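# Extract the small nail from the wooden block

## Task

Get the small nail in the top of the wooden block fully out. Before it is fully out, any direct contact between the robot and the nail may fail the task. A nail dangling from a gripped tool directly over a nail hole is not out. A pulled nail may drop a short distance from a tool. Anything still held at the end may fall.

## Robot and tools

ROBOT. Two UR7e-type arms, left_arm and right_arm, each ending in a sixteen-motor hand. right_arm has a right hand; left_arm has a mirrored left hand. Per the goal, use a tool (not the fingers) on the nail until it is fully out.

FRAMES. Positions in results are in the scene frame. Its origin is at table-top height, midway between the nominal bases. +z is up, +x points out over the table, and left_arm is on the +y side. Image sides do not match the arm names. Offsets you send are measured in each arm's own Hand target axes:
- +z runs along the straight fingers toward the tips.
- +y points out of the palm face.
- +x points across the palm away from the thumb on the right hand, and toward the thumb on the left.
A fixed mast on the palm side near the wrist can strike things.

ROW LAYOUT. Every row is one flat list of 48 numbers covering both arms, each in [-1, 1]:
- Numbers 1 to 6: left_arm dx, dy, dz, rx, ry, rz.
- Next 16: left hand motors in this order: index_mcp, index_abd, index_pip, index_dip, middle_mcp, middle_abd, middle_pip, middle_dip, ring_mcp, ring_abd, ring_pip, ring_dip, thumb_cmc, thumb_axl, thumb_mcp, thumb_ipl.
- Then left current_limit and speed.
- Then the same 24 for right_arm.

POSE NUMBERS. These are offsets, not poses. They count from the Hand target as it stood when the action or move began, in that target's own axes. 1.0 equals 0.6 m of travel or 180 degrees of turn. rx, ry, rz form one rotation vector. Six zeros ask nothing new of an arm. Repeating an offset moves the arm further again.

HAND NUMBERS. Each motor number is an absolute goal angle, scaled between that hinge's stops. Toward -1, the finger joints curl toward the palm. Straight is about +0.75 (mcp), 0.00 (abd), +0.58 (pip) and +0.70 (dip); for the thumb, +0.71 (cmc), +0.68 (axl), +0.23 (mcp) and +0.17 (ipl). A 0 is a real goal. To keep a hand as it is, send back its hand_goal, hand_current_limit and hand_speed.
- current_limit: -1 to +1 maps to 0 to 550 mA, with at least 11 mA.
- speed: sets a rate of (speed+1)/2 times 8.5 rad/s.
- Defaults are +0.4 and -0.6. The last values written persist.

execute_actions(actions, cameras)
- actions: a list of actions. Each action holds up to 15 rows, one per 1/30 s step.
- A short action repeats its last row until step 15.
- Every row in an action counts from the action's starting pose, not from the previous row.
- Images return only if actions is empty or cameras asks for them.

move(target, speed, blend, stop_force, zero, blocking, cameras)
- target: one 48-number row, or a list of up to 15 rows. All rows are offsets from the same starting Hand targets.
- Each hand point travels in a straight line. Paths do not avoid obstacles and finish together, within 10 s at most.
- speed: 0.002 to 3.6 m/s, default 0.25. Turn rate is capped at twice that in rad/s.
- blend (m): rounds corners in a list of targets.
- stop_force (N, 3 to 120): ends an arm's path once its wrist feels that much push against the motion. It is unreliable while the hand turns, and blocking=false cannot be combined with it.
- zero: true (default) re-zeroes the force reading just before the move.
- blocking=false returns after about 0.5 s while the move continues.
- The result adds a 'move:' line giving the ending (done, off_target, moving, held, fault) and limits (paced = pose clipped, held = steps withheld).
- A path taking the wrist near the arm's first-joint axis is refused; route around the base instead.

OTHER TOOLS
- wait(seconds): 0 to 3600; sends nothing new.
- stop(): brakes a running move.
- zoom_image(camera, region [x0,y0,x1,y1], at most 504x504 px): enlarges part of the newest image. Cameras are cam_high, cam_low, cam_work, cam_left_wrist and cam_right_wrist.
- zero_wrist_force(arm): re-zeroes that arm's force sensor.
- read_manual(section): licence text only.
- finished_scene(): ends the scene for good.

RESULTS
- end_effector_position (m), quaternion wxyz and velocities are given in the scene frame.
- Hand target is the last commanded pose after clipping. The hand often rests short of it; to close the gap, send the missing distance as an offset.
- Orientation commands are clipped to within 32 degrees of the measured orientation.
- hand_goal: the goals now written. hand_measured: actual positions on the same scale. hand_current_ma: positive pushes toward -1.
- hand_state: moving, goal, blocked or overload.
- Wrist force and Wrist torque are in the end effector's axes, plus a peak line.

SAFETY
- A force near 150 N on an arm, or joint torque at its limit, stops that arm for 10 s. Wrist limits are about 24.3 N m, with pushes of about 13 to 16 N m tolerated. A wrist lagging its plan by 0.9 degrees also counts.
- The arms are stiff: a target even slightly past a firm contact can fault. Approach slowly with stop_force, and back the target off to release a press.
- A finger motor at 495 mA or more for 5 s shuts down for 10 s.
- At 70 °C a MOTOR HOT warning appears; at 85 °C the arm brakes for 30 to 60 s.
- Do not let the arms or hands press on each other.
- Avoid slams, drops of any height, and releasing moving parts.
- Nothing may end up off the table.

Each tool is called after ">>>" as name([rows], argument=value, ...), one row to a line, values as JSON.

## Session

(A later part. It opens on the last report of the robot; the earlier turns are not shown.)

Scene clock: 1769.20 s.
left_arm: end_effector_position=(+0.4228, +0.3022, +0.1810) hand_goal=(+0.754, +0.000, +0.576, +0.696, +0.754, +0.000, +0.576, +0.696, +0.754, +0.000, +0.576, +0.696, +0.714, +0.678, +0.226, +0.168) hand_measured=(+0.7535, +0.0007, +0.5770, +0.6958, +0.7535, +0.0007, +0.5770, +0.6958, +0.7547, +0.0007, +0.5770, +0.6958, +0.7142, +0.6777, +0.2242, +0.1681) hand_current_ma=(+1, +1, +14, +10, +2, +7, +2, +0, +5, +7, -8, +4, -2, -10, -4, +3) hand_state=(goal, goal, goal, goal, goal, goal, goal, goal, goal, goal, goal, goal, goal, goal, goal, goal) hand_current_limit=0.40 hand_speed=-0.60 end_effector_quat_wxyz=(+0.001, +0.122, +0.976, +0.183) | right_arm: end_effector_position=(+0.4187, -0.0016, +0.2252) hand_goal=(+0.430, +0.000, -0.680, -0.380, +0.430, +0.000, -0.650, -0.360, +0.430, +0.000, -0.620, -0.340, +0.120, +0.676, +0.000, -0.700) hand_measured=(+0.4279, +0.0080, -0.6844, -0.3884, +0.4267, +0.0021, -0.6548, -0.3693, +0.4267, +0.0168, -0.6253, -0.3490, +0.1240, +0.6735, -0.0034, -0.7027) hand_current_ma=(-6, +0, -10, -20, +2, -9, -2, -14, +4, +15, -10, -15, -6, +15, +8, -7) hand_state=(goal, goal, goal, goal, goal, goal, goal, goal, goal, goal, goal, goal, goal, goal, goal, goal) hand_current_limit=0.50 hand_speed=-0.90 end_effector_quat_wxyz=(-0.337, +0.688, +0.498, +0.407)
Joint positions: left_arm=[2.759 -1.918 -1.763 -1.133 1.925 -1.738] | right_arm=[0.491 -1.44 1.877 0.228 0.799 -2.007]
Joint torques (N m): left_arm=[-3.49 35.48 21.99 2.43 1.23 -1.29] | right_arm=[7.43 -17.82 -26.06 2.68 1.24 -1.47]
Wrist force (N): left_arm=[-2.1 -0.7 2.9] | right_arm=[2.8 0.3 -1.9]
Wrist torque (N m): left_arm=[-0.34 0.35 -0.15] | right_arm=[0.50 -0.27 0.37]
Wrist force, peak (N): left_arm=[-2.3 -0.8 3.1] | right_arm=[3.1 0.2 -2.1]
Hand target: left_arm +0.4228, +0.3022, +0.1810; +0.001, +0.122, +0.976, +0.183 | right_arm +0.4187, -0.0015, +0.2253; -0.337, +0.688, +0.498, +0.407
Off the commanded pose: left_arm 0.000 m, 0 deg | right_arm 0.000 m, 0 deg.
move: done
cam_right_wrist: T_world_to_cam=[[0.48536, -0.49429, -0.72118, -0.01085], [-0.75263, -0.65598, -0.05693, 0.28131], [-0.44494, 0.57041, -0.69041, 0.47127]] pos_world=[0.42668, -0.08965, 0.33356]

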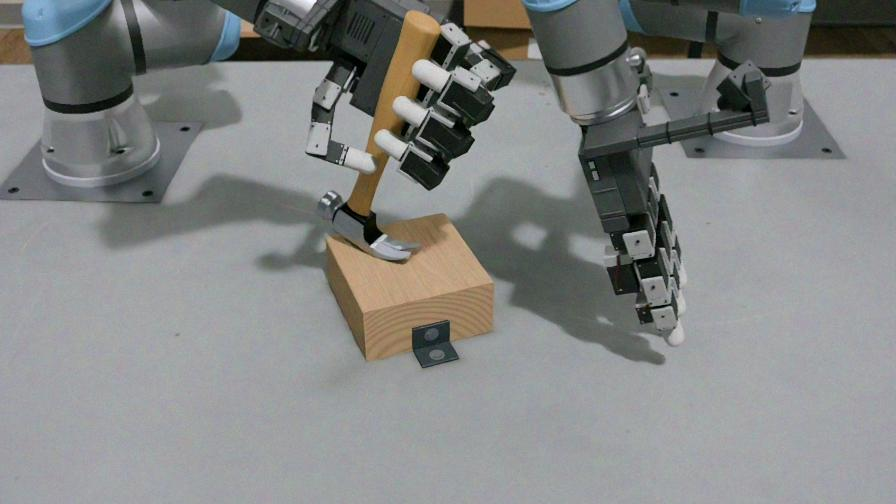

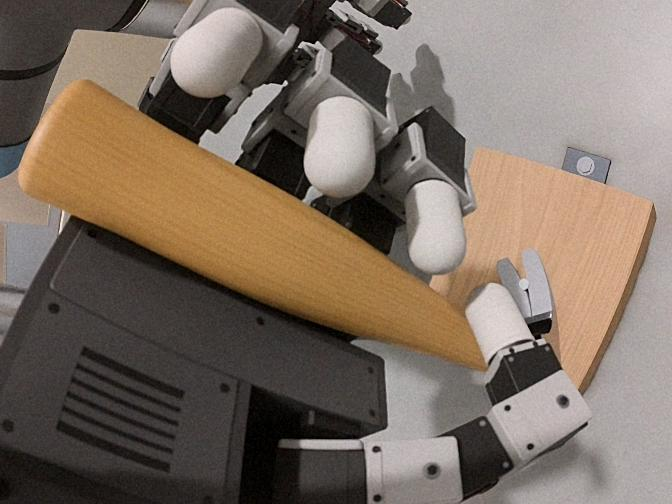

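>>> move(target=[0,0,0,0,0,0,0.754,0,0.576,0.696,0.754,0,0.576,0.696,0.754,0,0.576,0.696,0.714,0.678,0.226,0.168,0.4,-0.6,0,0,0,0,0,0,0.28,0,-0.92,-0.7,0.28,0,-0.88,-0.65,0.28,0,-0.84,-0.6,0.2,0.6766,-0.1,-1,0.5,-0.9], speed=0.02, cameras=["cam_work","cam_right_wrist"])

>>> zoom_image(camera="cam_work", region=[250, 0, 520, 280])

Scene clock: 1778.97 s.
left_arm: end_effector_position=(+0.4228, +0.3022, +0.1810) hand_goal=(+0.754, +0.000, +0.576, +0.696, +0.754, +0.000, +0.576, +0.696, +0.754, +0.000, +0.576, +0.696, +0.714, +0.678, +0.226, +0.168) hand_measured=(+0.7523, +0.0007, +0.5782, +0.6958, +0.7535, +0.0007, +0.5757, +0.6958, +0.7535, -0.0008, +0.5770, +0.6958, +0.7154, +0.6777, +0.2232, +0.1672) hand_current_ma=(+0, +4, +8, +9, +5, +2, +3, +2, +10, +4, +0, -2, +3, -11, -9, -2) hand_state=(goal, goal, goal, goal, goal, goal, goal, goal, goal, goal, goal, goal, goal, goal, goal, goal) hand_current_limit=0.40 hand_speed=-0.60 end_effector_quat_wxyz=(+0.001, +0.122, +0.976, +0.183) | right_arm: end_effector_position=(+0.4187, -0.0015, +0.2253) hand_goal=(+0.280, +0.000, -0.920, -0.700, +0.280, +0.000, -0.880, -0.650, +0.280, +0.000, -0.840, -0.600, +0.200, +0.676, -0.100, -1.000) hand_measured=(+0.3627, +0.0080, -0.7395, -0.4725, +0.3664, +0.0021, -0.7151, -0.4534, +0.3422, +0.0183, -0.7126, -0.4521, +0.1654, +0.6335, +0.0015, -0.8256) hand_current_ma=(+126, -9, +264, +308, +115, +5, +234, +290, +87, +15, +166, +232, -42, -52, +183, +337) hand_state=(blocked, goal, blocked, blocked, blocked, goal, blocked, blocked, blocked, goal, blocked, blocked, blocked, blocked, blocked, blocked) hand_current_limit=0.50 hand_speed=-0.90 end_effector_quat_wxyz=(-0.337, +0.688, +0.498, +0.407)
Joint positions: left_arm=[2.759 -1.918 -1.763 -1.133 1.925 -1.738] | right_arm=[0.491 -1.44 1.876 0.229 0.799 -2.007]
Joint torques (N m): left_arm=[-3.93 35.37 21.46 2.47 1.13 -1.36] | right_arm=[7.47 -21.07 -22.11 3.36 -1.05 0.31]
Wrist force (N): left_arm=[-2.0 -0.8 2.7] | right_arm=[2.5 7.8 -0.4]
Wrist torque (N m): left_arm=[-0.32 0.33 -0.14] | right_arm=[0.64 -0.26 -0.42]
Wrist force, peak (N): left_arm=[-2.2 -0.7 3.2] | right_arm=[2.6 8.3 -0.5]
Hand target: left_arm +0.4228, +0.3022, +0.1810; +0.001, +0.122, +0.976, +0.183 | right_arm +0.4187, -0.0015, +0.2253; -0.337, +0.688, +0.498, +0.407
Off the commanded pose: left_arm 0.000 m, 0 deg | right_arm 0.000 m, 0 deg.
move: done
cam_right_wrist: T_world_to_cam=[[0.48531, -0.49446, -0.7211, -0.01074], [-0.75267, -0.65595, -0.05677, 0.28135], [-0.44493, 0.5703, -0.6905, 0.4713]] pos_world=[0.42668, -0.08955, 0.33366]

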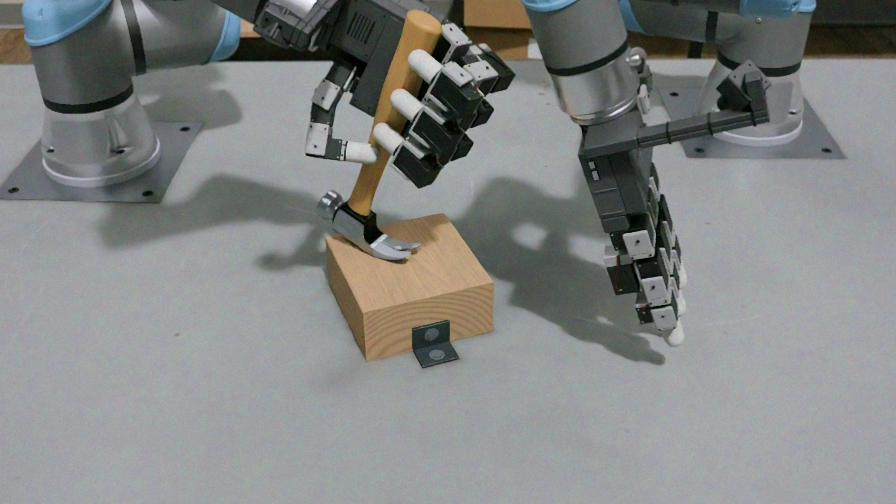

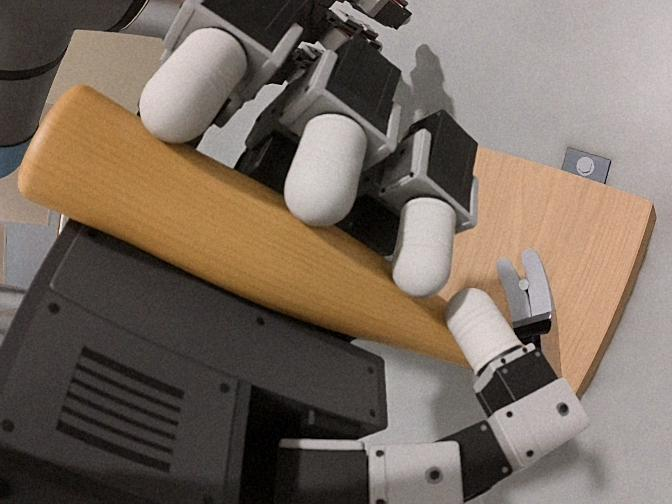

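Scaled by 1.800 from the camera's image (finer frame: 1280x720).

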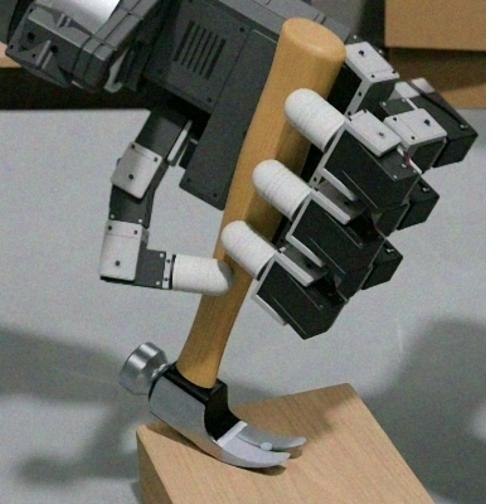

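>>> move(target=[0,0,0,0,0,0,0.754,0,0.576,0.696,0.754,0,0.576,0.696,0.754,0,0.576,0.696,0.714,0.678,0.226,0.168,0.4,-0.6,-0.0004,0.0052,0.0235,0.0012,-0.0271,0.0060,0.28,0,-0.92,-0.7,0.28,0,-0.88,-0.65,0.28,0,-0.84,-0.6,0.2,0.6766,-0.1,-1,0.5,-0.9], speed=0.02, cameras=["cam_work","cam_right_wrist"])

>>> zoom_image(camera="cam_work", region=[350, 215, 420, 275])

>>> zoom_image(camera="cam_right_wrist", region=[440, 220, 600, 380])

Scene clock: 1822.70 s.
left_arm: end_effector_position=(+0.4228, +0.3022, +0.1810) hand_goal=(+0.754, +0.000, +0.576, +0.696, +0.754, +0.000, +0.576, +0.696, +0.754, +0.000, +0.576, +0.696, +0.714, +0.678, +0.226, +0.168) hand_measured=(+0.7535, +0.0007, +0.5757, +0.6958, +0.7535, +0.0007, +0.5770, +0.6958, +0.7535, +0.0007, +0.5770, +0.6958, +0.7154, +0.6777, +0.2242, +0.1681) hand_current_ma=(+5, +4, +5, +13, +2, +2, +4, +4, +8, +4, -5, +6, +2, -9, -14, -1) hand_state=(goal, goal, goal, goal, goal, goal, goal, goal, goal, goal, goal, goal, goal, goal, goal, goal) hand_current_limit=0.40 hand_speed=-0.60 end_effector_quat_wxyz=(+0.001, +0.122, +0.976, +0.183) | right_arm: end_effector_position=(+0.4248, +0.0097, +0.2186) hand_goal=(+0.280, +0.000, -0.920, -0.700, +0.280, +0.000, -0.880, -0.650, +0.280, +0.000, -0.840, -0.600, +0.200, +0.676, -0.100, -1.000) hand_measured=(+0.3531, +0.0402, -0.7395, -0.4853, +0.3627, +0.0329, -0.7139, -0.4547, +0.3410, +0.0388, -0.7087, -0.4509, +0.1654, +0.6293, +0.0015, -0.8599) hand_current_ma=(+92, +40, +259, +312, +128, +16, +222, +271, +86, +22, +161, +213, -57, -66, +203, +255) hand_state=(blocked, blocked, blocked, blocked, blocked, blocked, blocked, blocked, blocked, blocked, blocked, blocked, blocked, blocked, blocked, blocked) hand_current_limit=0.50 hand_speed=-0.90 end_effector_quat_wxyz=(-0.321, +0.708, +0.507, +0.373)
Joint positions: left_arm=[2.759 -1.918 -1.763 -1.133 1.925 -1.738] | right_arm=[0.531 -1.376 1.784 0.339 0.863 -2.024]
Joint torques (N m): left_arm=[-3.98 35.42 22.15 2.35 1.2 -1.31] | right_arm=[8.91 -16.64 -22.39 4.66 1.22 -0.51]
Wrist force (N): left_arm=[-2.3 -0.7 2.9] | right_arm=[11.1 4.2 -5.7]
Wrist torque (N m): left_arm=[-0.33 0.37 -0.17] | right_arm=[0.75 -0.49 0.27]
Wrist force, peak (N): left_arm=[-2.4 -0.8 3.1] | right_arm=[11.1 4.2 -5.7]
Hand target: left_arm +0.4228, +0.3022, +0.1810; +0.001, +0.122, +0.976, +0.183 | right_arm +0.4248, +0.0098, +0.2186; -0.320, +0.708, +0.507, +0.373
Off the commanded pose: left_arm 0.000 m, 0 deg | right_arm 0.000 m, 0 deg.
move: done
cam_right_wrist: T_world_to_cam=[[0.45587, -0.54891, -0.70063, -0.0044], [-0.75336, -0.65714, 0.02466, 0.27541], [-0.47395, 0.51659, -0.7131, 0.48085]] pos_world=[0.43738, -0.06983, 0.33302]

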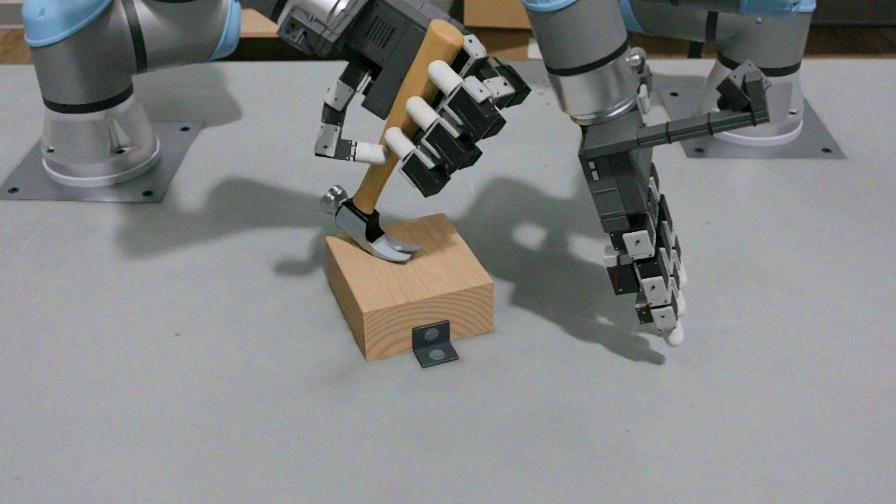

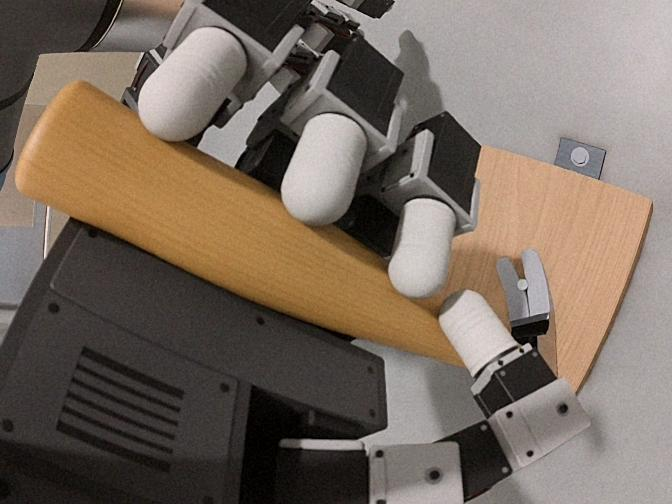

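Scaled by 7.200 from the camera's image (finer frame: 1280x720).

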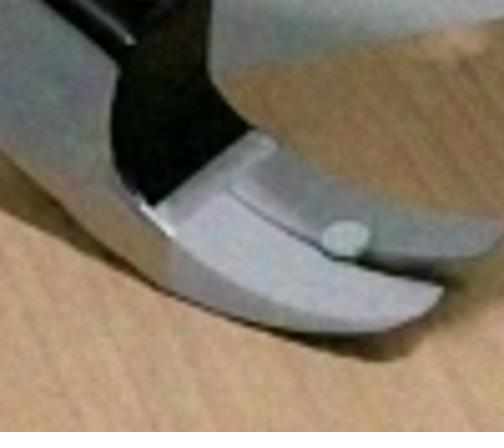

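Scaled by 3.150 from the camera's image (finer frame: 960x720).

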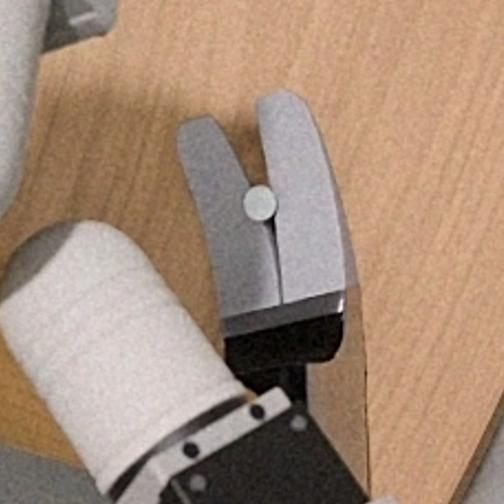

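>>> move(target=[0,0,0,0,0,0,0.754,0,0.576,0.696,0.754,0,0.576,0.696,0.754,0,0.576,0.696,0.714,0.678,0.226,0.168,0.4,-0.6,-0.0010,-0.0047,-0.0207,-0.0012,0.0271,-0.0060,0.2,0,-0.95,-0.75,0.2,0,-0.92,-0.72,0.2,0,-0.9,-0.68,0.2,0.6766,-0.1,-0.95,0.6,-0.9], speed=0.02, cameras=["cam_work","cam_right_wrist"])

>>> zoom_image(camera="cam_work", region=[350, 215, 420, 275])

Scene clock: 1843.63 s.
left_arm: end_effector_position=(+0.4228, +0.3022, +0.1810) hand_goal=(+0.754, +0.000, +0.576, +0.696, +0.754, +0.000, +0.576, +0.696, +0.754, +0.000, +0.576, +0.696, +0.714, +0.678, +0.226, +0.168) hand_measured=(+0.7535, -0.0008, +0.5757, +0.6958, +0.7535, +0.0007, +0.5770, +0.6958, +0.7523, +0.0007, +0.5770, +0.6958, +0.7142, +0.6777, +0.2232, +0.1672) hand_current_ma=(-5, +3, +13, +10, +6, +4, +3, +0, +9, +1, -9, +7, -1, -10, -10, +1) hand_state=(goal, goal, goal, goal, goal, goal, goal, goal, goal, goal, goal, goal, goal, goal, goal, goal) hand_current_limit=0.40 hand_speed=-0.60 end_effector_quat_wxyz=(+0.001, +0.122, +0.976, +0.183) | right_arm: end_effector_position=(+0.4195, +0.0000, +0.2247) hand_goal=(+0.200, +0.000, -0.950, -0.750, +0.200, +0.000, -0.920, -0.720, +0.200, +0.000, -0.900, -0.680, +0.200, +0.676, -0.100, -0.950) hand_measured=(+0.3422, +0.0270, -0.7382, -0.4955, +0.3579, +0.0183, -0.7087, -0.4700, +0.3386, +0.0285, -0.6985, -0.4700, +0.1667, +0.6346, +0.0025, -0.8609) hand_current_ma=(+209, +23, +276, +364, +238, +13, +279, +360, +208, +21, +270, +315, -48, -60, +202, +162) hand_state=(blocked, blocked, blocked, blocked, blocked, goal, blocked, blocked, blocked, blocked, blocked, blocked, blocked, blocked, blocked, blocked) hand_current_limit=0.60 hand_speed=-0.90 end_effector_quat_wxyz=(-0.337, +0.688, +0.498, +0.406)
Joint positions: left_arm=[2.759 -1.918 -1.763 -1.133 1.925 -1.738] | right_arm=[0.494 -1.436 1.873 0.227 0.801 -2.004]
Joint torques (N m): left_arm=[-4.39 35.7 22.27 2.37 1.14 -1.35] | right_arm=[-5.68 -39.8 -15.23 -1.99 -4.23 1.73]
Wrist force (N): left_arm=[-2.1 -0.8 2.9] | right_arm=[-4.3 4.1 -1.6]
Wrist torque (N m): left_arm=[-0.35 0.35 -0.15] | right_arm=[0.46 -0.03 -0.64]
Wrist force, peak (N): left_arm=[-2.4 -0.6 3.1] | right_arm=[12.9 4.9 -6.3]
Hand target: left_arm +0.4228, +0.3022, +0.1810; +0.001, +0.122, +0.976, +0.183 | right_arm +0.4195, -0.0001, +0.2247; -0.337, +0.688, +0.498, +0.407
Off the commanded pose: left_arm 0.000 m, 0 deg | right_arm 0.000 m, 0 deg.
move: done
cam_right_wrist: T_world_to_cam=[[0.48522, -0.49449, -0.72114, -0.0107], [-0.75262, -0.65602, -0.05655, 0.28281], [-0.44512, 0.57019, -0.69048, 0.47052]] pos_world=[0.42747, -0.08805, 0.33316]

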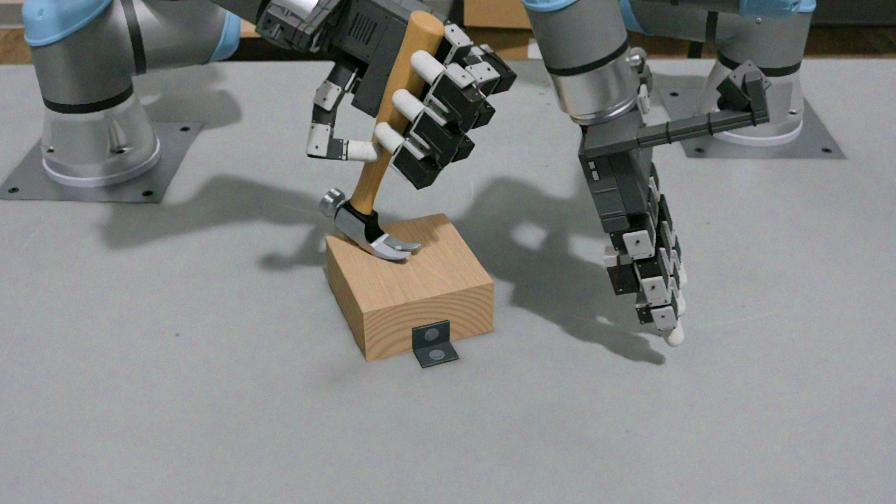

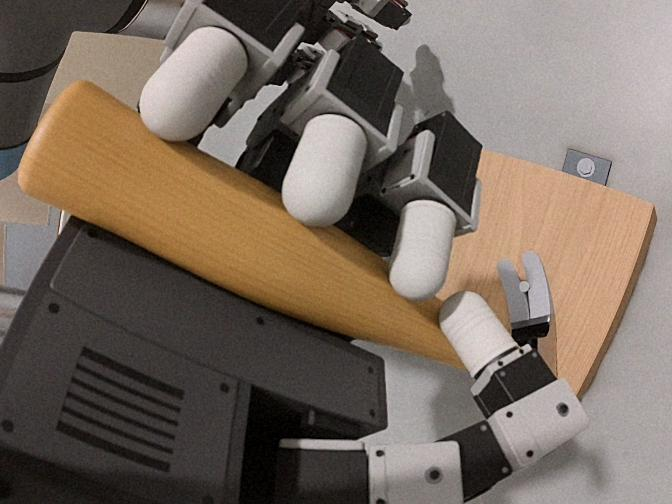

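Scaled by 7.200 from the camera's image (finer frame: 1280x720).

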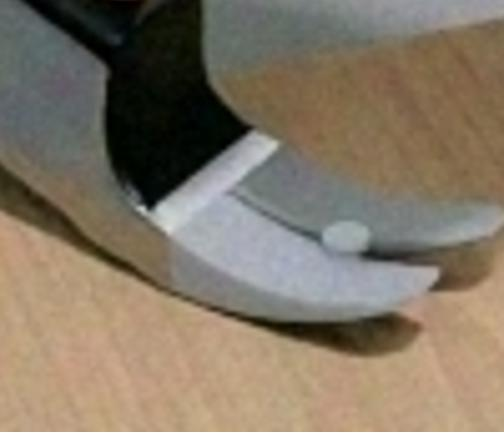

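>>> move(target=[0,0,0,0,0,0,0.754,0,0.576,0.696,0.754,0,0.576,0.696,0.754,0,0.576,0.696,0.714,0.678,0.226,0.168,0.4,-0.6,-0.0024,-0.0051,-0.0224,-0.0012,0.0271,-0.0060,0.1,0,-1,-0.8,0.1,0,-0.97,-0.78,0.1,0,-0.95,-0.75,0.2,0.6766,-0.1,-0.95,0.68,-0.8], speed=0.02, cameras=["cam_work","cam_right_wrist"])

>>> zoom_image(camera="cam_work", region=[350, 215, 420, 275])

Scene clock: 1855.70 s.
left_arm: end_effector_position=(+0.4228, +0.3022, +0.1810) hand_goal=(+0.754, +0.000, +0.576, +0.696, +0.754, +0.000, +0.576, +0.696, +0.754, +0.000, +0.576, +0.696, +0.714, +0.678, +0.226, +0.168) hand_measured=(+0.7535, -0.0008, +0.5770, +0.6958, +0.7535, -0.0008, +0.5770, +0.6971, +0.7535, +0.0007, +0.5770, +0.6971, +0.7142, +0.6777, +0.2242, +0.1672) hand_current_ma=(-4, +5, +12, +14, +3, +8, +0, +5, +6, +2, -10, +3, +4, -9, -11, +0) hand_state=(goal, goal, goal, goal, goal, goal, goal, goal, goal, goal, goal, goal, goal, goal, goal, goal) hand_current_limit=0.40 hand_speed=-0.60 end_effector_quat_wxyz=(+0.001, +0.122, +0.976, +0.183) | right_arm: end_effector_position=(+0.4133, -0.0115, +0.2296) hand_goal=(+0.100, +0.000, -1.000, -0.800, +0.100, +0.000, -0.970, -0.780, +0.100, +0.000, -0.950, -0.750, +0.200, +0.676, -0.100, -0.950) hand_measured=(+0.3266, +0.0300, -0.7190, -0.5401, +0.2976, +0.0168, -0.6651, -0.5209, +0.2856, +0.0270, -0.6343, -0.5197, +0.1717, +0.6346, -0.0103, -0.8885) hand_current_ma=(+338, +34, +413, +368, +302, +12, +426, +370, +280, +13, +439, +338, -32, -67, +164, +102) hand_state=(blocked, blocked, blocked, blocked, blocked, goal, blocked, blocked, blocked, blocked, blocked, blocked, blocked, blocked, blocked, blocked) hand_current_limit=0.68 hand_speed=-0.80 end_effector_quat_wxyz=(-0.353, +0.666, +0.489, +0.439)
Joint positions: left_arm=[2.759 -1.918 -1.763 -1.133 1.925 -1.738] | right_arm=[0.451 -1.497 1.966 0.106 0.736 -1.977]
Joint torques (N m): left_arm=[-3.98 35.07 21.73 2.38 1.18 -1.33] | right_arm=[-3 -41.91 -6.96 1.08 -4.57 0.64]
Wrist force (N): left_arm=[-2.2 -0.8 3.0] | right_arm=[3.6 18.2 22.2]
Wrist torque (N m): left_arm=[-0.35 0.36 -0.16] | right_arm=[-0.13 -0.18 1.37]
Wrist force, peak (N): left_arm=[-2.4 -0.7 3.1] | right_arm=[3.4 19.9 23.2]
Hand target: left_arm +0.4228, +0.3022, +0.1810; +0.001, +0.122, +0.976, +0.183 | right_arm +0.4133, -0.0115, +0.2296; -0.353, +0.666, +0.489, +0.440
Off the commanded pose: left_arm 0.000 m, 0 deg | right_arm 0.000 m, 0 deg.
move: done
cam_right_wrist: T_world_to_cam=[[0.51545, -0.43845, -0.73625, -0.01819], [-0.74861, -0.64851, -0.1379, 0.28801], [-0.417, 0.62225, -0.66251, 0.46018]] pos_world=[0.41688, -0.10754, 0.3312]

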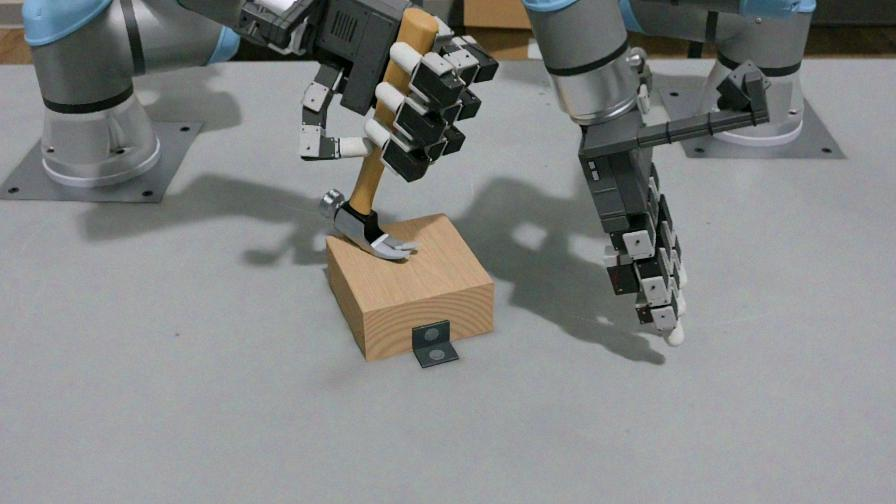

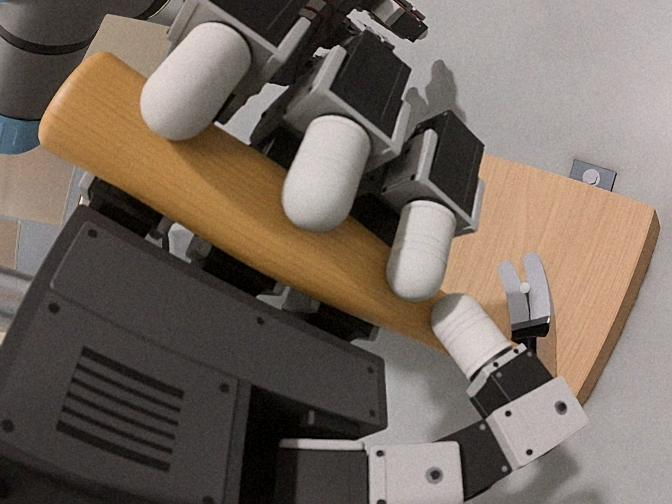

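Scaled by 7.200 from the camera's image (finer frame: 1280x720).

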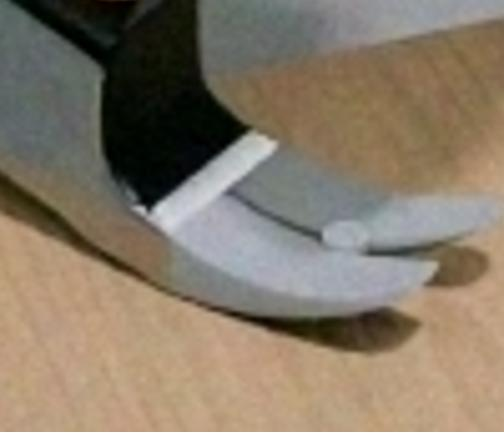

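>>> move(target=[0,0,0,0,0,0,0.754,0,0.576,0.696,0.754,0,0.576,0.696,0.754,0,0.576,0.696,0.714,0.678,0.226,0.168,0.4,-0.6,-0.0023,-0.0035,-0.0228,-0.0012,0.0271,-0.0060,0.0,0,-1,-0.85,0.0,0,-1,-0.85,0.0,0,-0.98,-0.8,0.2,0.6766,-0.1,-0.95,0.68,-0.8], speed=0.02, cameras=["cam_work","cam_right_wrist"])

>>> zoom_image(camera="cam_work", region=[350, 215, 420, 275])

Scene clock: 1875.10 s.
left_arm: end_effector_position=(+0.4228, +0.3022, +0.1810) hand_goal=(+0.754, +0.000, +0.576, +0.696, +0.754, +0.000, +0.576, +0.696, +0.754, +0.000, +0.576, +0.696, +0.714, +0.678, +0.226, +0.168) hand_measured=(+0.7535, +0.0007, +0.5770, +0.6958, +0.7535, +0.0007, +0.5770, +0.6958, +0.7535, +0.0007, +0.5770, +0.6958, +0.7154, +0.6777, +0.2242, +0.1681) hand_current_ma=(-1, +6, +10, +5, +5, +5, +3, -2, +10, +5, -7, +3, +2, -8, -8, -2) hand_state=(goal, goal, goal, goal, goal, goal, goal, goal, goal, goal, goal, goal, goal, goal, goal, goal) hand_current_limit=0.40 hand_speed=-0.60 end_effector_quat_wxyz=(+0.001, +0.122, +0.976, +0.183) | right_arm: end_effector_position=(+0.4078, -0.0237, +0.2334) hand_goal=(+0.000, +0.000, -1.000, -0.850, +0.000, +0.000, -1.000, -0.850, +0.000, +0.000, -0.980, -0.800, +0.200, +0.676, -0.100, -0.950) hand_measured=(+0.3326, +0.0300, -0.7074, -0.5413, +0.3061, +0.0139, -0.6369, -0.5209, +0.2433, +0.0153, -0.6099, -0.5260, +0.1767, +0.6314, -0.0202, -0.9095) hand_current_ma=(+476, +24, +425, +437, +467, +16, +461, +455, +376, +3, +452, +393, -38, -76, +136, +69) hand_state=(blocked, blocked, blocked, blocked, blocked, goal, blocked, blocked, blocked, goal, blocked, blocked, blocked, blocked, blocked, blocked) hand_current_limit=0.68 hand_speed=-0.80 end_effector_quat_wxyz=(-0.368, +0.642, +0.479, +0.472)
Joint positions: left_arm=[2.759 -1.918 -1.763 -1.133 1.925 -1.738] | right_arm=[0.404 -1.554 2.057 -0.024 0.666 -1.938]
Joint torques (N m): left_arm=[-4.02 35.11 22.15 2.42 1.26 -1.3] | right_arm=[-15.54 -39.71 -9.01 0.1 -0.82 0.22]
Wrist force (N): left_arm=[-2.1 -0.8 3.1] | right_arm=[6.7 -4.5 47.0]
Wrist torque (N m): left_arm=[-0.36 0.36 -0.15] | right_arm=[-2.57 -0.98 1.30]
Wrist force, peak (N): left_arm=[-2.4 -0.8 3.2] | right_arm=[6.4 -4.8 47.1]
Hand target: left_arm +0.4228, +0.3022, +0.1810; +0.001, +0.122, +0.976, +0.183 | right_arm +0.4078, -0.0237, +0.2334; -0.368, +0.642, +0.479, +0.472
Off the commanded pose: left_arm 0.000 m, 0 deg | right_arm 0.000 m, 0 deg.
move: done
cam_right_wrist: T_world_to_cam=[[0.54622, -0.38151, -0.74571, -0.027], [-0.74119, -0.63487, -0.21811, 0.29252], [-0.39022, 0.67185, -0.62955, 0.45059]] pos_world=[0.40739, -0.12732, 0.32734]

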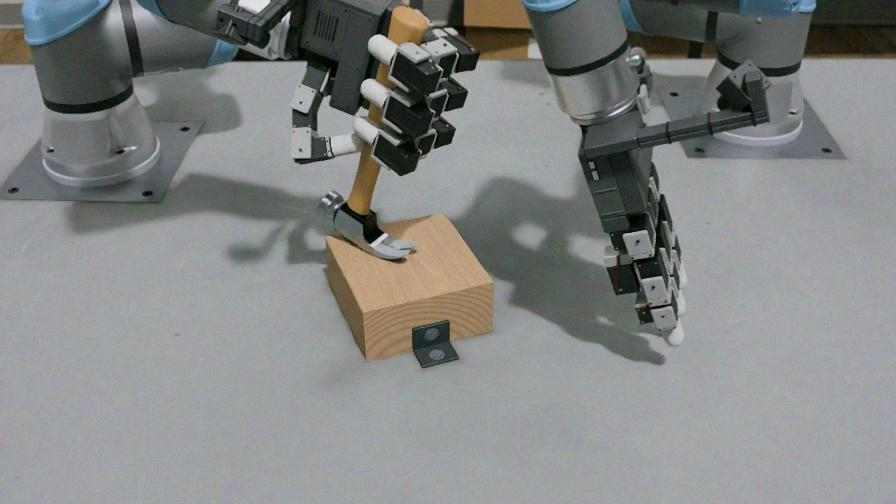

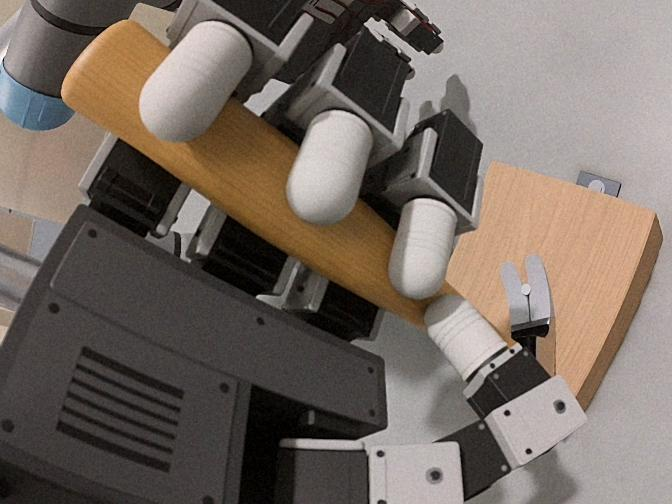

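Scaled by 7.200 from the camera's image (finer frame: 1280x720).

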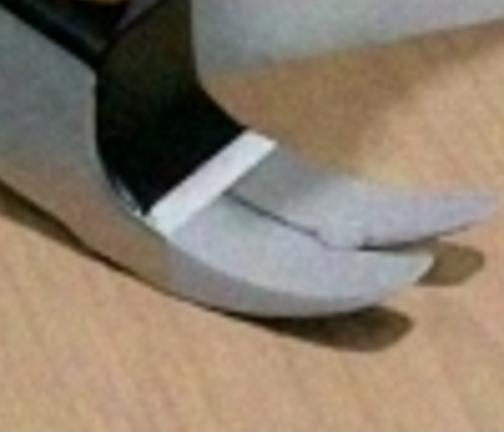

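>>> move(target=[0,0,0,0,0,0,0.754,0,0.576,0.696,0.754,0,0.576,0.696,0.754,0,0.576,0.696,0.714,0.678,0.226,0.168,0.4,-0.6,-0.0015,0.0100,0.0453,0.0024,-0.0542,0.0121,0.25,0,-0.85,-0.6,0.25,0,-0.8,-0.6,0.25,0,-0.78,-0.58,0.2,0.6766,-0.05,-0.9,0.4,-0.8], speed=0.03, cameras=["cam_work","cam_right_wrist"])

>>> zoom_image(camera="cam_work", region=[250, 0, 520, 280])

Scene clock: 2015.57 s.
left_arm: end_effector_position=(+0.4228, +0.3022, +0.1810) hand_goal=(+0.754, +0.000, +0.576, +0.696, +0.754, +0.000, +0.576, +0.696, +0.754, +0.000, +0.576, +0.696, +0.714, +0.678, +0.226, +0.168) hand_measured=(+0.7535, -0.0008, +0.5770, +0.6971, +0.7535, +0.0007, +0.5782, +0.6971, +0.7535, -0.0008, +0.5770, +0.6958, +0.7142, +0.6767, +0.2242, +0.1672) hand_current_ma=(-1, +7, +12, +12, +4, +11, +6, +2, +4, +4, -9, +6, -2, -10, -8, +3) hand_state=(goal, goal, goal, goal, goal, goal, goal, goal, goal, goal, goal, goal, goal, goal, goal, goal) hand_current_limit=0.40 hand_speed=-0.60 end_effector_quat_wxyz=(+0.001, +0.122, +0.976, +0.183) | right_arm: end_effector_position=(+0.4204, -0.0005, +0.2246) hand_goal=(+0.250, +0.000, -0.850, -0.600, +0.250, +0.000, -0.800, -0.600, +0.250, +0.000, -0.780, -0.580, +0.200, +0.676, -0.050, -0.900) hand_measured=(+0.3362, +0.0300, -0.7062, -0.5324, +0.2976, +0.0300, -0.6305, -0.5171, +0.2289, +0.0241, -0.6138, -0.5057, +0.1805, +0.6335, -0.0232, -0.9123) hand_current_ma=(+114, +19, +198, +88, +79, +21, +243, +117, -7, +24, +222, +104, -51, -69, +58, -18) hand_state=(blocked, blocked, blocked, blocked, blocked, blocked, blocked, blocked, blocked, blocked, blocked, blocked, goal, blocked, blocked, goal) hand_current_limit=0.40 hand_speed=-0.80 end_effector_quat_wxyz=(-0.337, +0.688, +0.498, +0.407)
Joint positions: left_arm=[2.759 -1.918 -1.763 -1.133 1.925 -1.738] | right_arm=[0.491 -1.435 1.872 0.227 0.8 -2.006]
Joint torques (N m): left_arm=[-4.09 34.84 21.69 2.45 1.21 -1.21] | right_arm=[6.55 -14.81 -22.93 3.28 2.14 -1.37]
Wrist force (N): left_arm=[-2.3 -0.8 3.0] | right_arm=[9.3 -0.7 -4.3]
Wrist torque (N m): left_arm=[-0.36 0.39 -0.17] | right_arm=[0.60 -0.06 0.90]
Wrist force, peak (N): left_arm=[-2.5 -0.7 3.3] | right_arm=[7.4 -4.7 47.2]
Hand target: left_arm +0.4228, +0.3022, +0.1810; +0.001, +0.122, +0.976, +0.183 | right_arm +0.4204, -0.0004, +0.2246; -0.337, +0.688, +0.498, +0.407
Off the commanded pose: left_arm 0.000 m, 0 deg | right_arm 0.000 m, 0 deg.
move: done
cam_right_wrist: T_world_to_cam=[[0.48511, -0.49423, -0.72139, -0.01125], [-0.75274, -0.65586, -0.05685, 0.28324], [-0.44503, 0.5706, -0.69019, 0.471]] pos_world=[0.42828, -0.08855, 0.33306]

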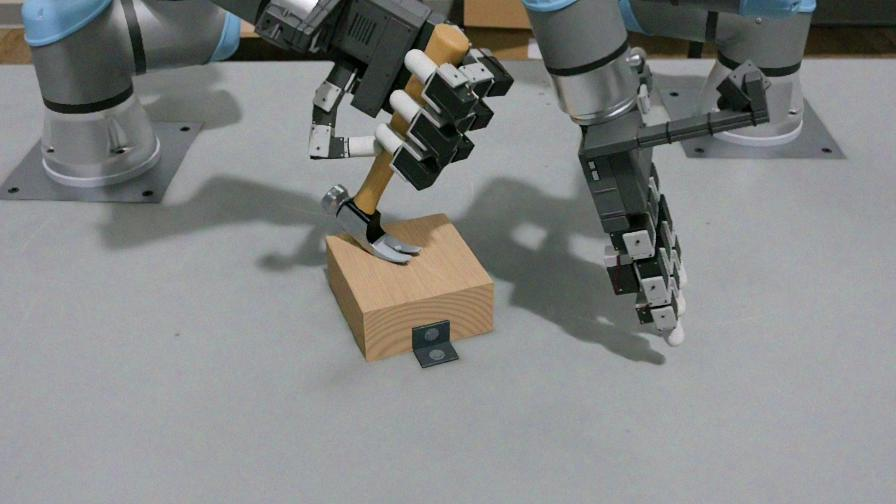

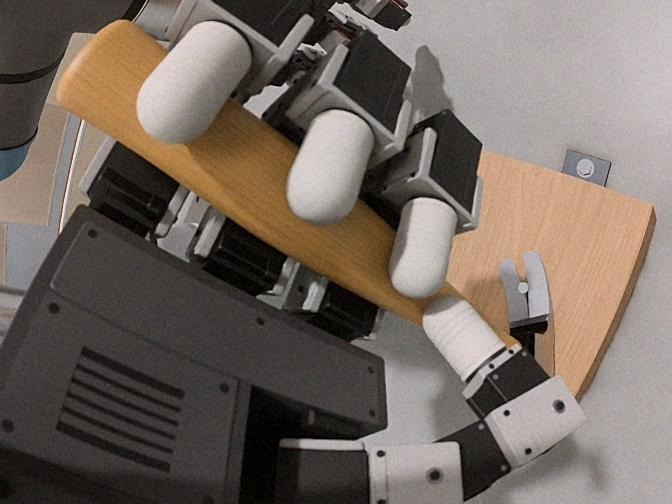

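Scaled by 1.800 from the camera's image (finer frame: 1280x720).

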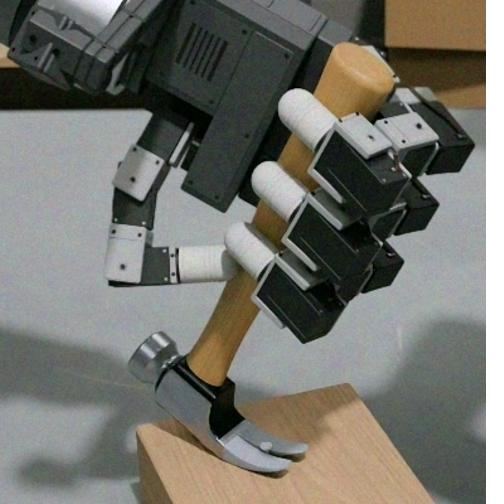

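>>> move(target=[0,0,0,0,0,0,0.754,0,0.576,0.696,0.754,0,0.576,0.696,0.754,0,0.576,0.696,0.714,0.678,0.226,0.168,0.4,-0.6,-0.0050,-0.0082,-0.0360,-0.0020,0.0433,-0.0097,0.25,0,-0.85,-0.6,0.25,0,-0.8,-0.6,0.25,0,-0.78,-0.58,0.2,0.6766,-0.05,-0.9,0.4,-0.8], speed=0.03, cameras=["cam_work","cam_right_wrist"])

>>> zoom_image(camera="cam_work", region=[250, 0, 520, 280])

Scene clock: 2031.30 s.
left_arm: end_effector_position=(+0.4228, +0.3022, +0.1810) hand_goal=(+0.754, +0.000, +0.576, +0.696, +0.754, +0.000, +0.576, +0.696, +0.754, +0.000, +0.576, +0.696, +0.714, +0.678, +0.226, +0.168) hand_measured=(+0.7535, +0.0007, +0.5770, +0.6958, +0.7523, +0.0007, +0.5770, +0.6971, +0.7547, -0.0008, +0.5770, +0.6971, +0.7142, +0.6777, +0.2232, +0.1672) hand_current_ma=(-4, +3, +13, +13, +2, +3, +4, +3, +7, +8, -7, +6, +5, -9, -12, +5) hand_state=(goal, goal, goal, goal, goal, goal, goal, goal, goal, goal, goal, goal, goal, goal, goal, goal) hand_current_limit=0.40 hand_speed=-0.60 end_effector_quat_wxyz=(+0.001, +0.122, +0.976, +0.183) | right_arm: end_effector_position=(+0.4103, -0.0190, +0.2318) hand_goal=(+0.250, +0.000, -0.850, -0.600, +0.250, +0.000, -0.800, -0.600, +0.250, +0.000, -0.780, -0.580, +0.200, +0.676, -0.050, -0.900) hand_measured=(+0.3326, +0.0241, -0.7049, -0.5337, +0.2988, +0.0241, -0.6317, -0.5171, +0.2337, +0.0197, -0.6163, -0.5057, +0.1805, +0.6335, -0.0192, -0.9133) hand_current_ma=(+118, +9, +206, +91, +66, +5, +227, +109, -20, +9, +220, +107, -33, -62, +47, -17) hand_state=(blocked, blocked, blocked, blocked, blocked, blocked, blocked, blocked, goal, blocked, blocked, blocked, goal, blocked, blocked, goal) hand_current_limit=0.40 hand_speed=-0.80 end_effector_quat_wxyz=(-0.362, +0.652, +0.483, +0.459)
Joint positions: left_arm=[2.759 -1.918 -1.763 -1.133 1.925 -1.738] | right_arm=[0.422 -1.531 2.021 0.03 0.693 -1.956]
Joint torques (N m): left_arm=[-4.89 35.91 21.97 2.41 1.26 -1.26] | right_arm=[-6.89 -36.42 -14.8 -3.46 -2.96 0.76]
Wrist force (N): left_arm=[-2.4 -0.7 2.9] | right_arm=[-2.9 -2.5 -0.6]
Wrist torque (N m): left_arm=[-0.34 0.39 -0.18] | right_arm=[0.21 -0.02 0.06]
Wrist force, peak (N): left_arm=[-2.5 -0.7 3.3] | right_arm=[11.3 -0.8 -4.9]
Hand target: left_arm +0.4228, +0.3022, +0.1810; +0.001, +0.122, +0.976, +0.183 | right_arm +0.4103, -0.0191, +0.2318; -0.362, +0.652, +0.483, +0.459
Off the commanded pose: left_arm 0.000 m, 0 deg | right_arm 0.000 m, 0 deg.
move: done
cam_right_wrist: T_world_to_cam=[[0.53375, -0.40473, -0.7425, -0.02385], [-0.74472, -0.64094, -0.18598, 0.29088], [-0.40063, 0.65222, -0.64352, 0.45462]] pos_world=[0.41148, -0.11973, 0.32895]

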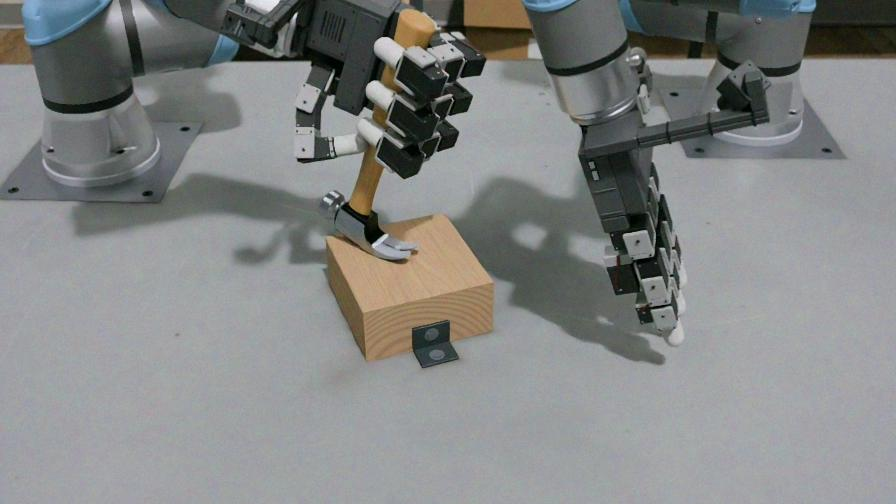

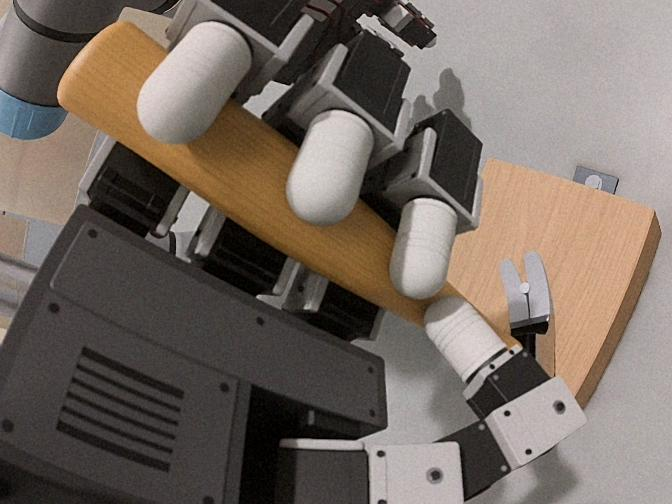

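Scaled by 1.800 from the camera's image (finer frame: 1280x720).

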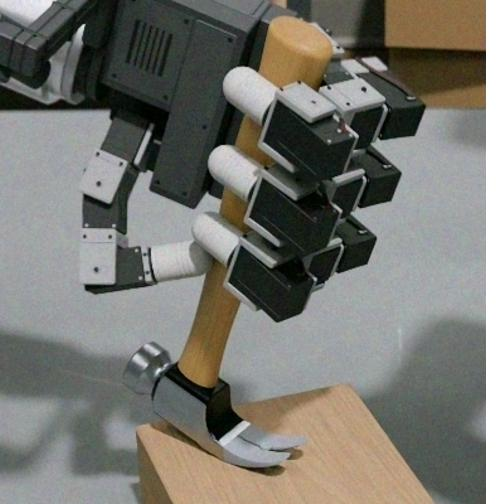

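>>> move([
  [0,0,0,0,0,0,0.754,0,0.576,0.696,0.754,0,0.576,0.696,0.754,0,0.576,0.696,0.714,0.678,0.226,0.168,0.4,-0.6,0,0,0,0,0,0,0.40,0,-0.68,-0.42,0.40,0,-0.62,-0.42,0.37,0,-0.60,-0.42,0.1,0.6766,0.1,0.1,0.4,-0.88],
  [0,0,0,0,0,0,0.754,0,0.576,0.696,0.754,0,0.576,0.696,0.754,0,0.576,0.696,0.714,0.678,0.226,0.168,0.4,-0.6,0,0,0,0,0,0,0.40,0,-0.68,-0.42,0.40,0,-0.62,-0.42,0.37,0,-0.60,-0.42,-0.571,0.6766,0.1,0.168,0.4,-0.8],
], speed=0.03, cameras=["cam_work","cam_right_wrist","cam_high"])

>>> zoom_image(camera="cam_work", region=[250, 0, 520, 280])

Scene clock: 2065.47 s.
left_arm: end_effector_position=(+0.4228, +0.3022, +0.1810) hand_goal=(+0.754, +0.000, +0.576, +0.696, +0.754, +0.000, +0.576, +0.696, +0.754, +0.000, +0.576, +0.696, +0.714, +0.678, +0.226, +0.168) hand_measured=(+0.7535, +0.0007, +0.5770, +0.6958, +0.7535, +0.0007, +0.5782, +0.6958, +0.7535, -0.0008, +0.5770, +0.6958, +0.7129, +0.6777, +0.2242, +0.1681) hand_current_ma=(-1, +9, +13, +8, +8, +8, +3, +6, +10, +1, -6, +2, +5, -7, -9, +1) hand_state=(goal, goal, goal, goal, goal, goal, goal, goal, goal, goal, goal, goal, goal, goal, goal, goal) hand_current_limit=0.40 hand_speed=-0.60 end_effector_quat_wxyz=(+0.001, +0.122, +0.976, +0.183) | right_arm: end_effector_position=(+0.4103, -0.0191, +0.2318) hand_goal=(+0.400, +0.000, -0.680, -0.420, +0.400, +0.000, -0.620, -0.420, +0.370, +0.000, -0.600, -0.420, -0.570, +0.676, +0.100, +0.168) hand_measured=(+0.3977, +0.0241, -0.6844, -0.4267, +0.3965, +0.0241, -0.6253, -0.4279, +0.3676, +0.0197, -0.6048, -0.4292, -0.5140, +0.6725, +0.0906, +0.1633) hand_current_ma=(-22, +8, -17, -14, +3, +17, -1, +2, +20, -4, -14, +6, +76, +1, -1, -8) hand_state=(goal, blocked, goal, goal, goal, blocked, goal, goal, goal, blocked, goal, goal, blocked, goal, goal, goal) hand_current_limit=0.40 hand_speed=-0.80 end_effector_quat_wxyz=(-0.362, +0.652, +0.483, +0.459)
Joint positions: left_arm=[2.759 -1.918 -1.763 -1.133 1.925 -1.738] | right_arm=[0.422 -1.531 2.021 0.029 0.693 -1.956]
Joint torques (N m): left_arm=[-4.4 34.87 21.75 2.4 1.3 -1.39] | right_arm=[5.01 -11.57 -13.46 1.84 1.24 1.1]
Wrist force (N): left_arm=[-2.3 -0.8 2.9] | right_arm=[2.6 -0.3 -1.6]
Wrist torque (N m): left_arm=[-0.36 0.37 -0.16] | right_arm=[0.36 -0.25 0.19]
Wrist force, peak (N): left_arm=[-2.6 -0.8 3.4] | right_arm=[-3.6 -2.6 -0.9]
Hand target: left_arm +0.4228, +0.3022, +0.1810; +0.001, +0.122, +0.976, +0.183 | right_arm +0.4103, -0.0191, +0.2318; -0.362, +0.652, +0.483, +0.459
Off the commanded pose: left_arm 0.000 m, 0 deg | right_arm 0.000 m, 0 deg.
move: done
cam_right_wrist: T_world_to_cam=[[0.53387, -0.40458, -0.7425, -0.02382], [-0.74468, -0.64091, -0.18621, 0.29087], [-0.40054, 0.65234, -0.64344, 0.45454]] pos_world=[0.41138, -0.11973, 0.32895]
Images, in order (width x height): cam_high 896x504, cam_work 896x504, cam_right_wrist 672x504.

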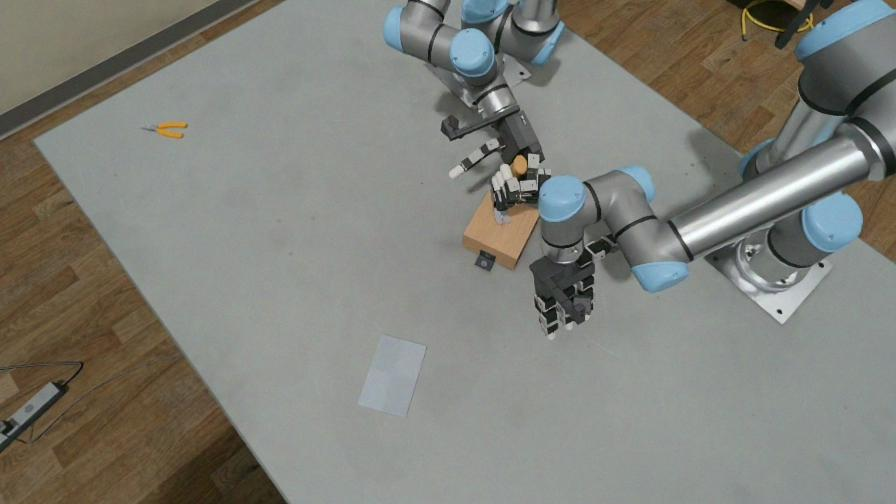

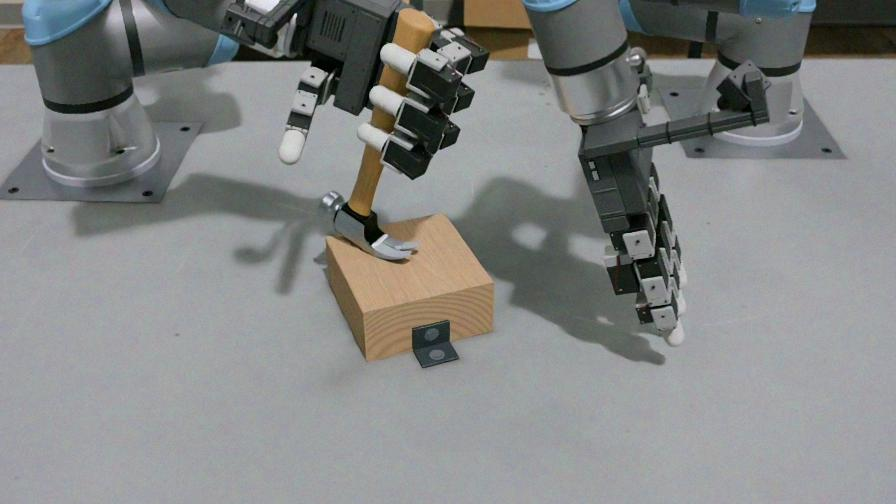

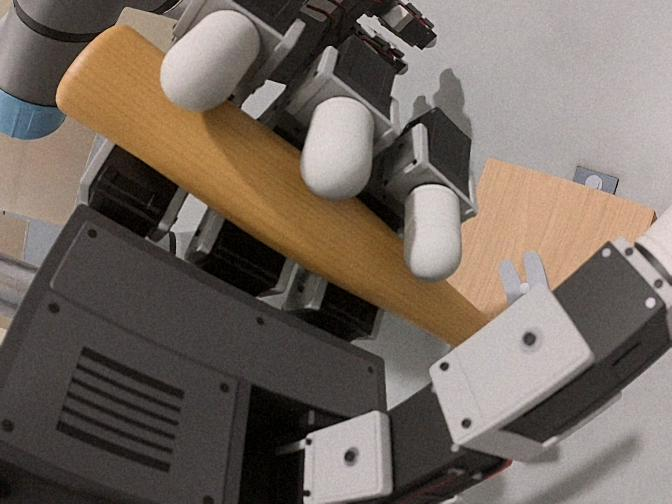

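Scaled by 1.800 from the camera's image (finer frame: 1280x720).

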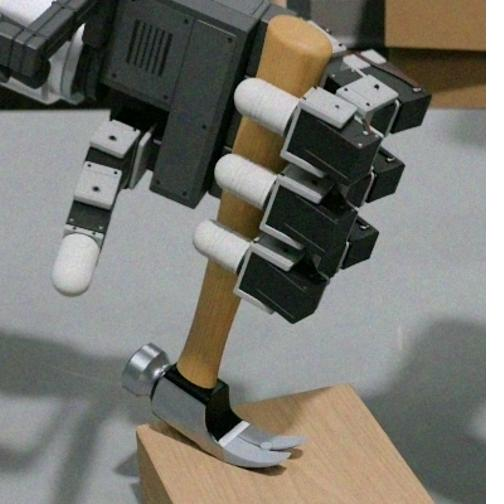

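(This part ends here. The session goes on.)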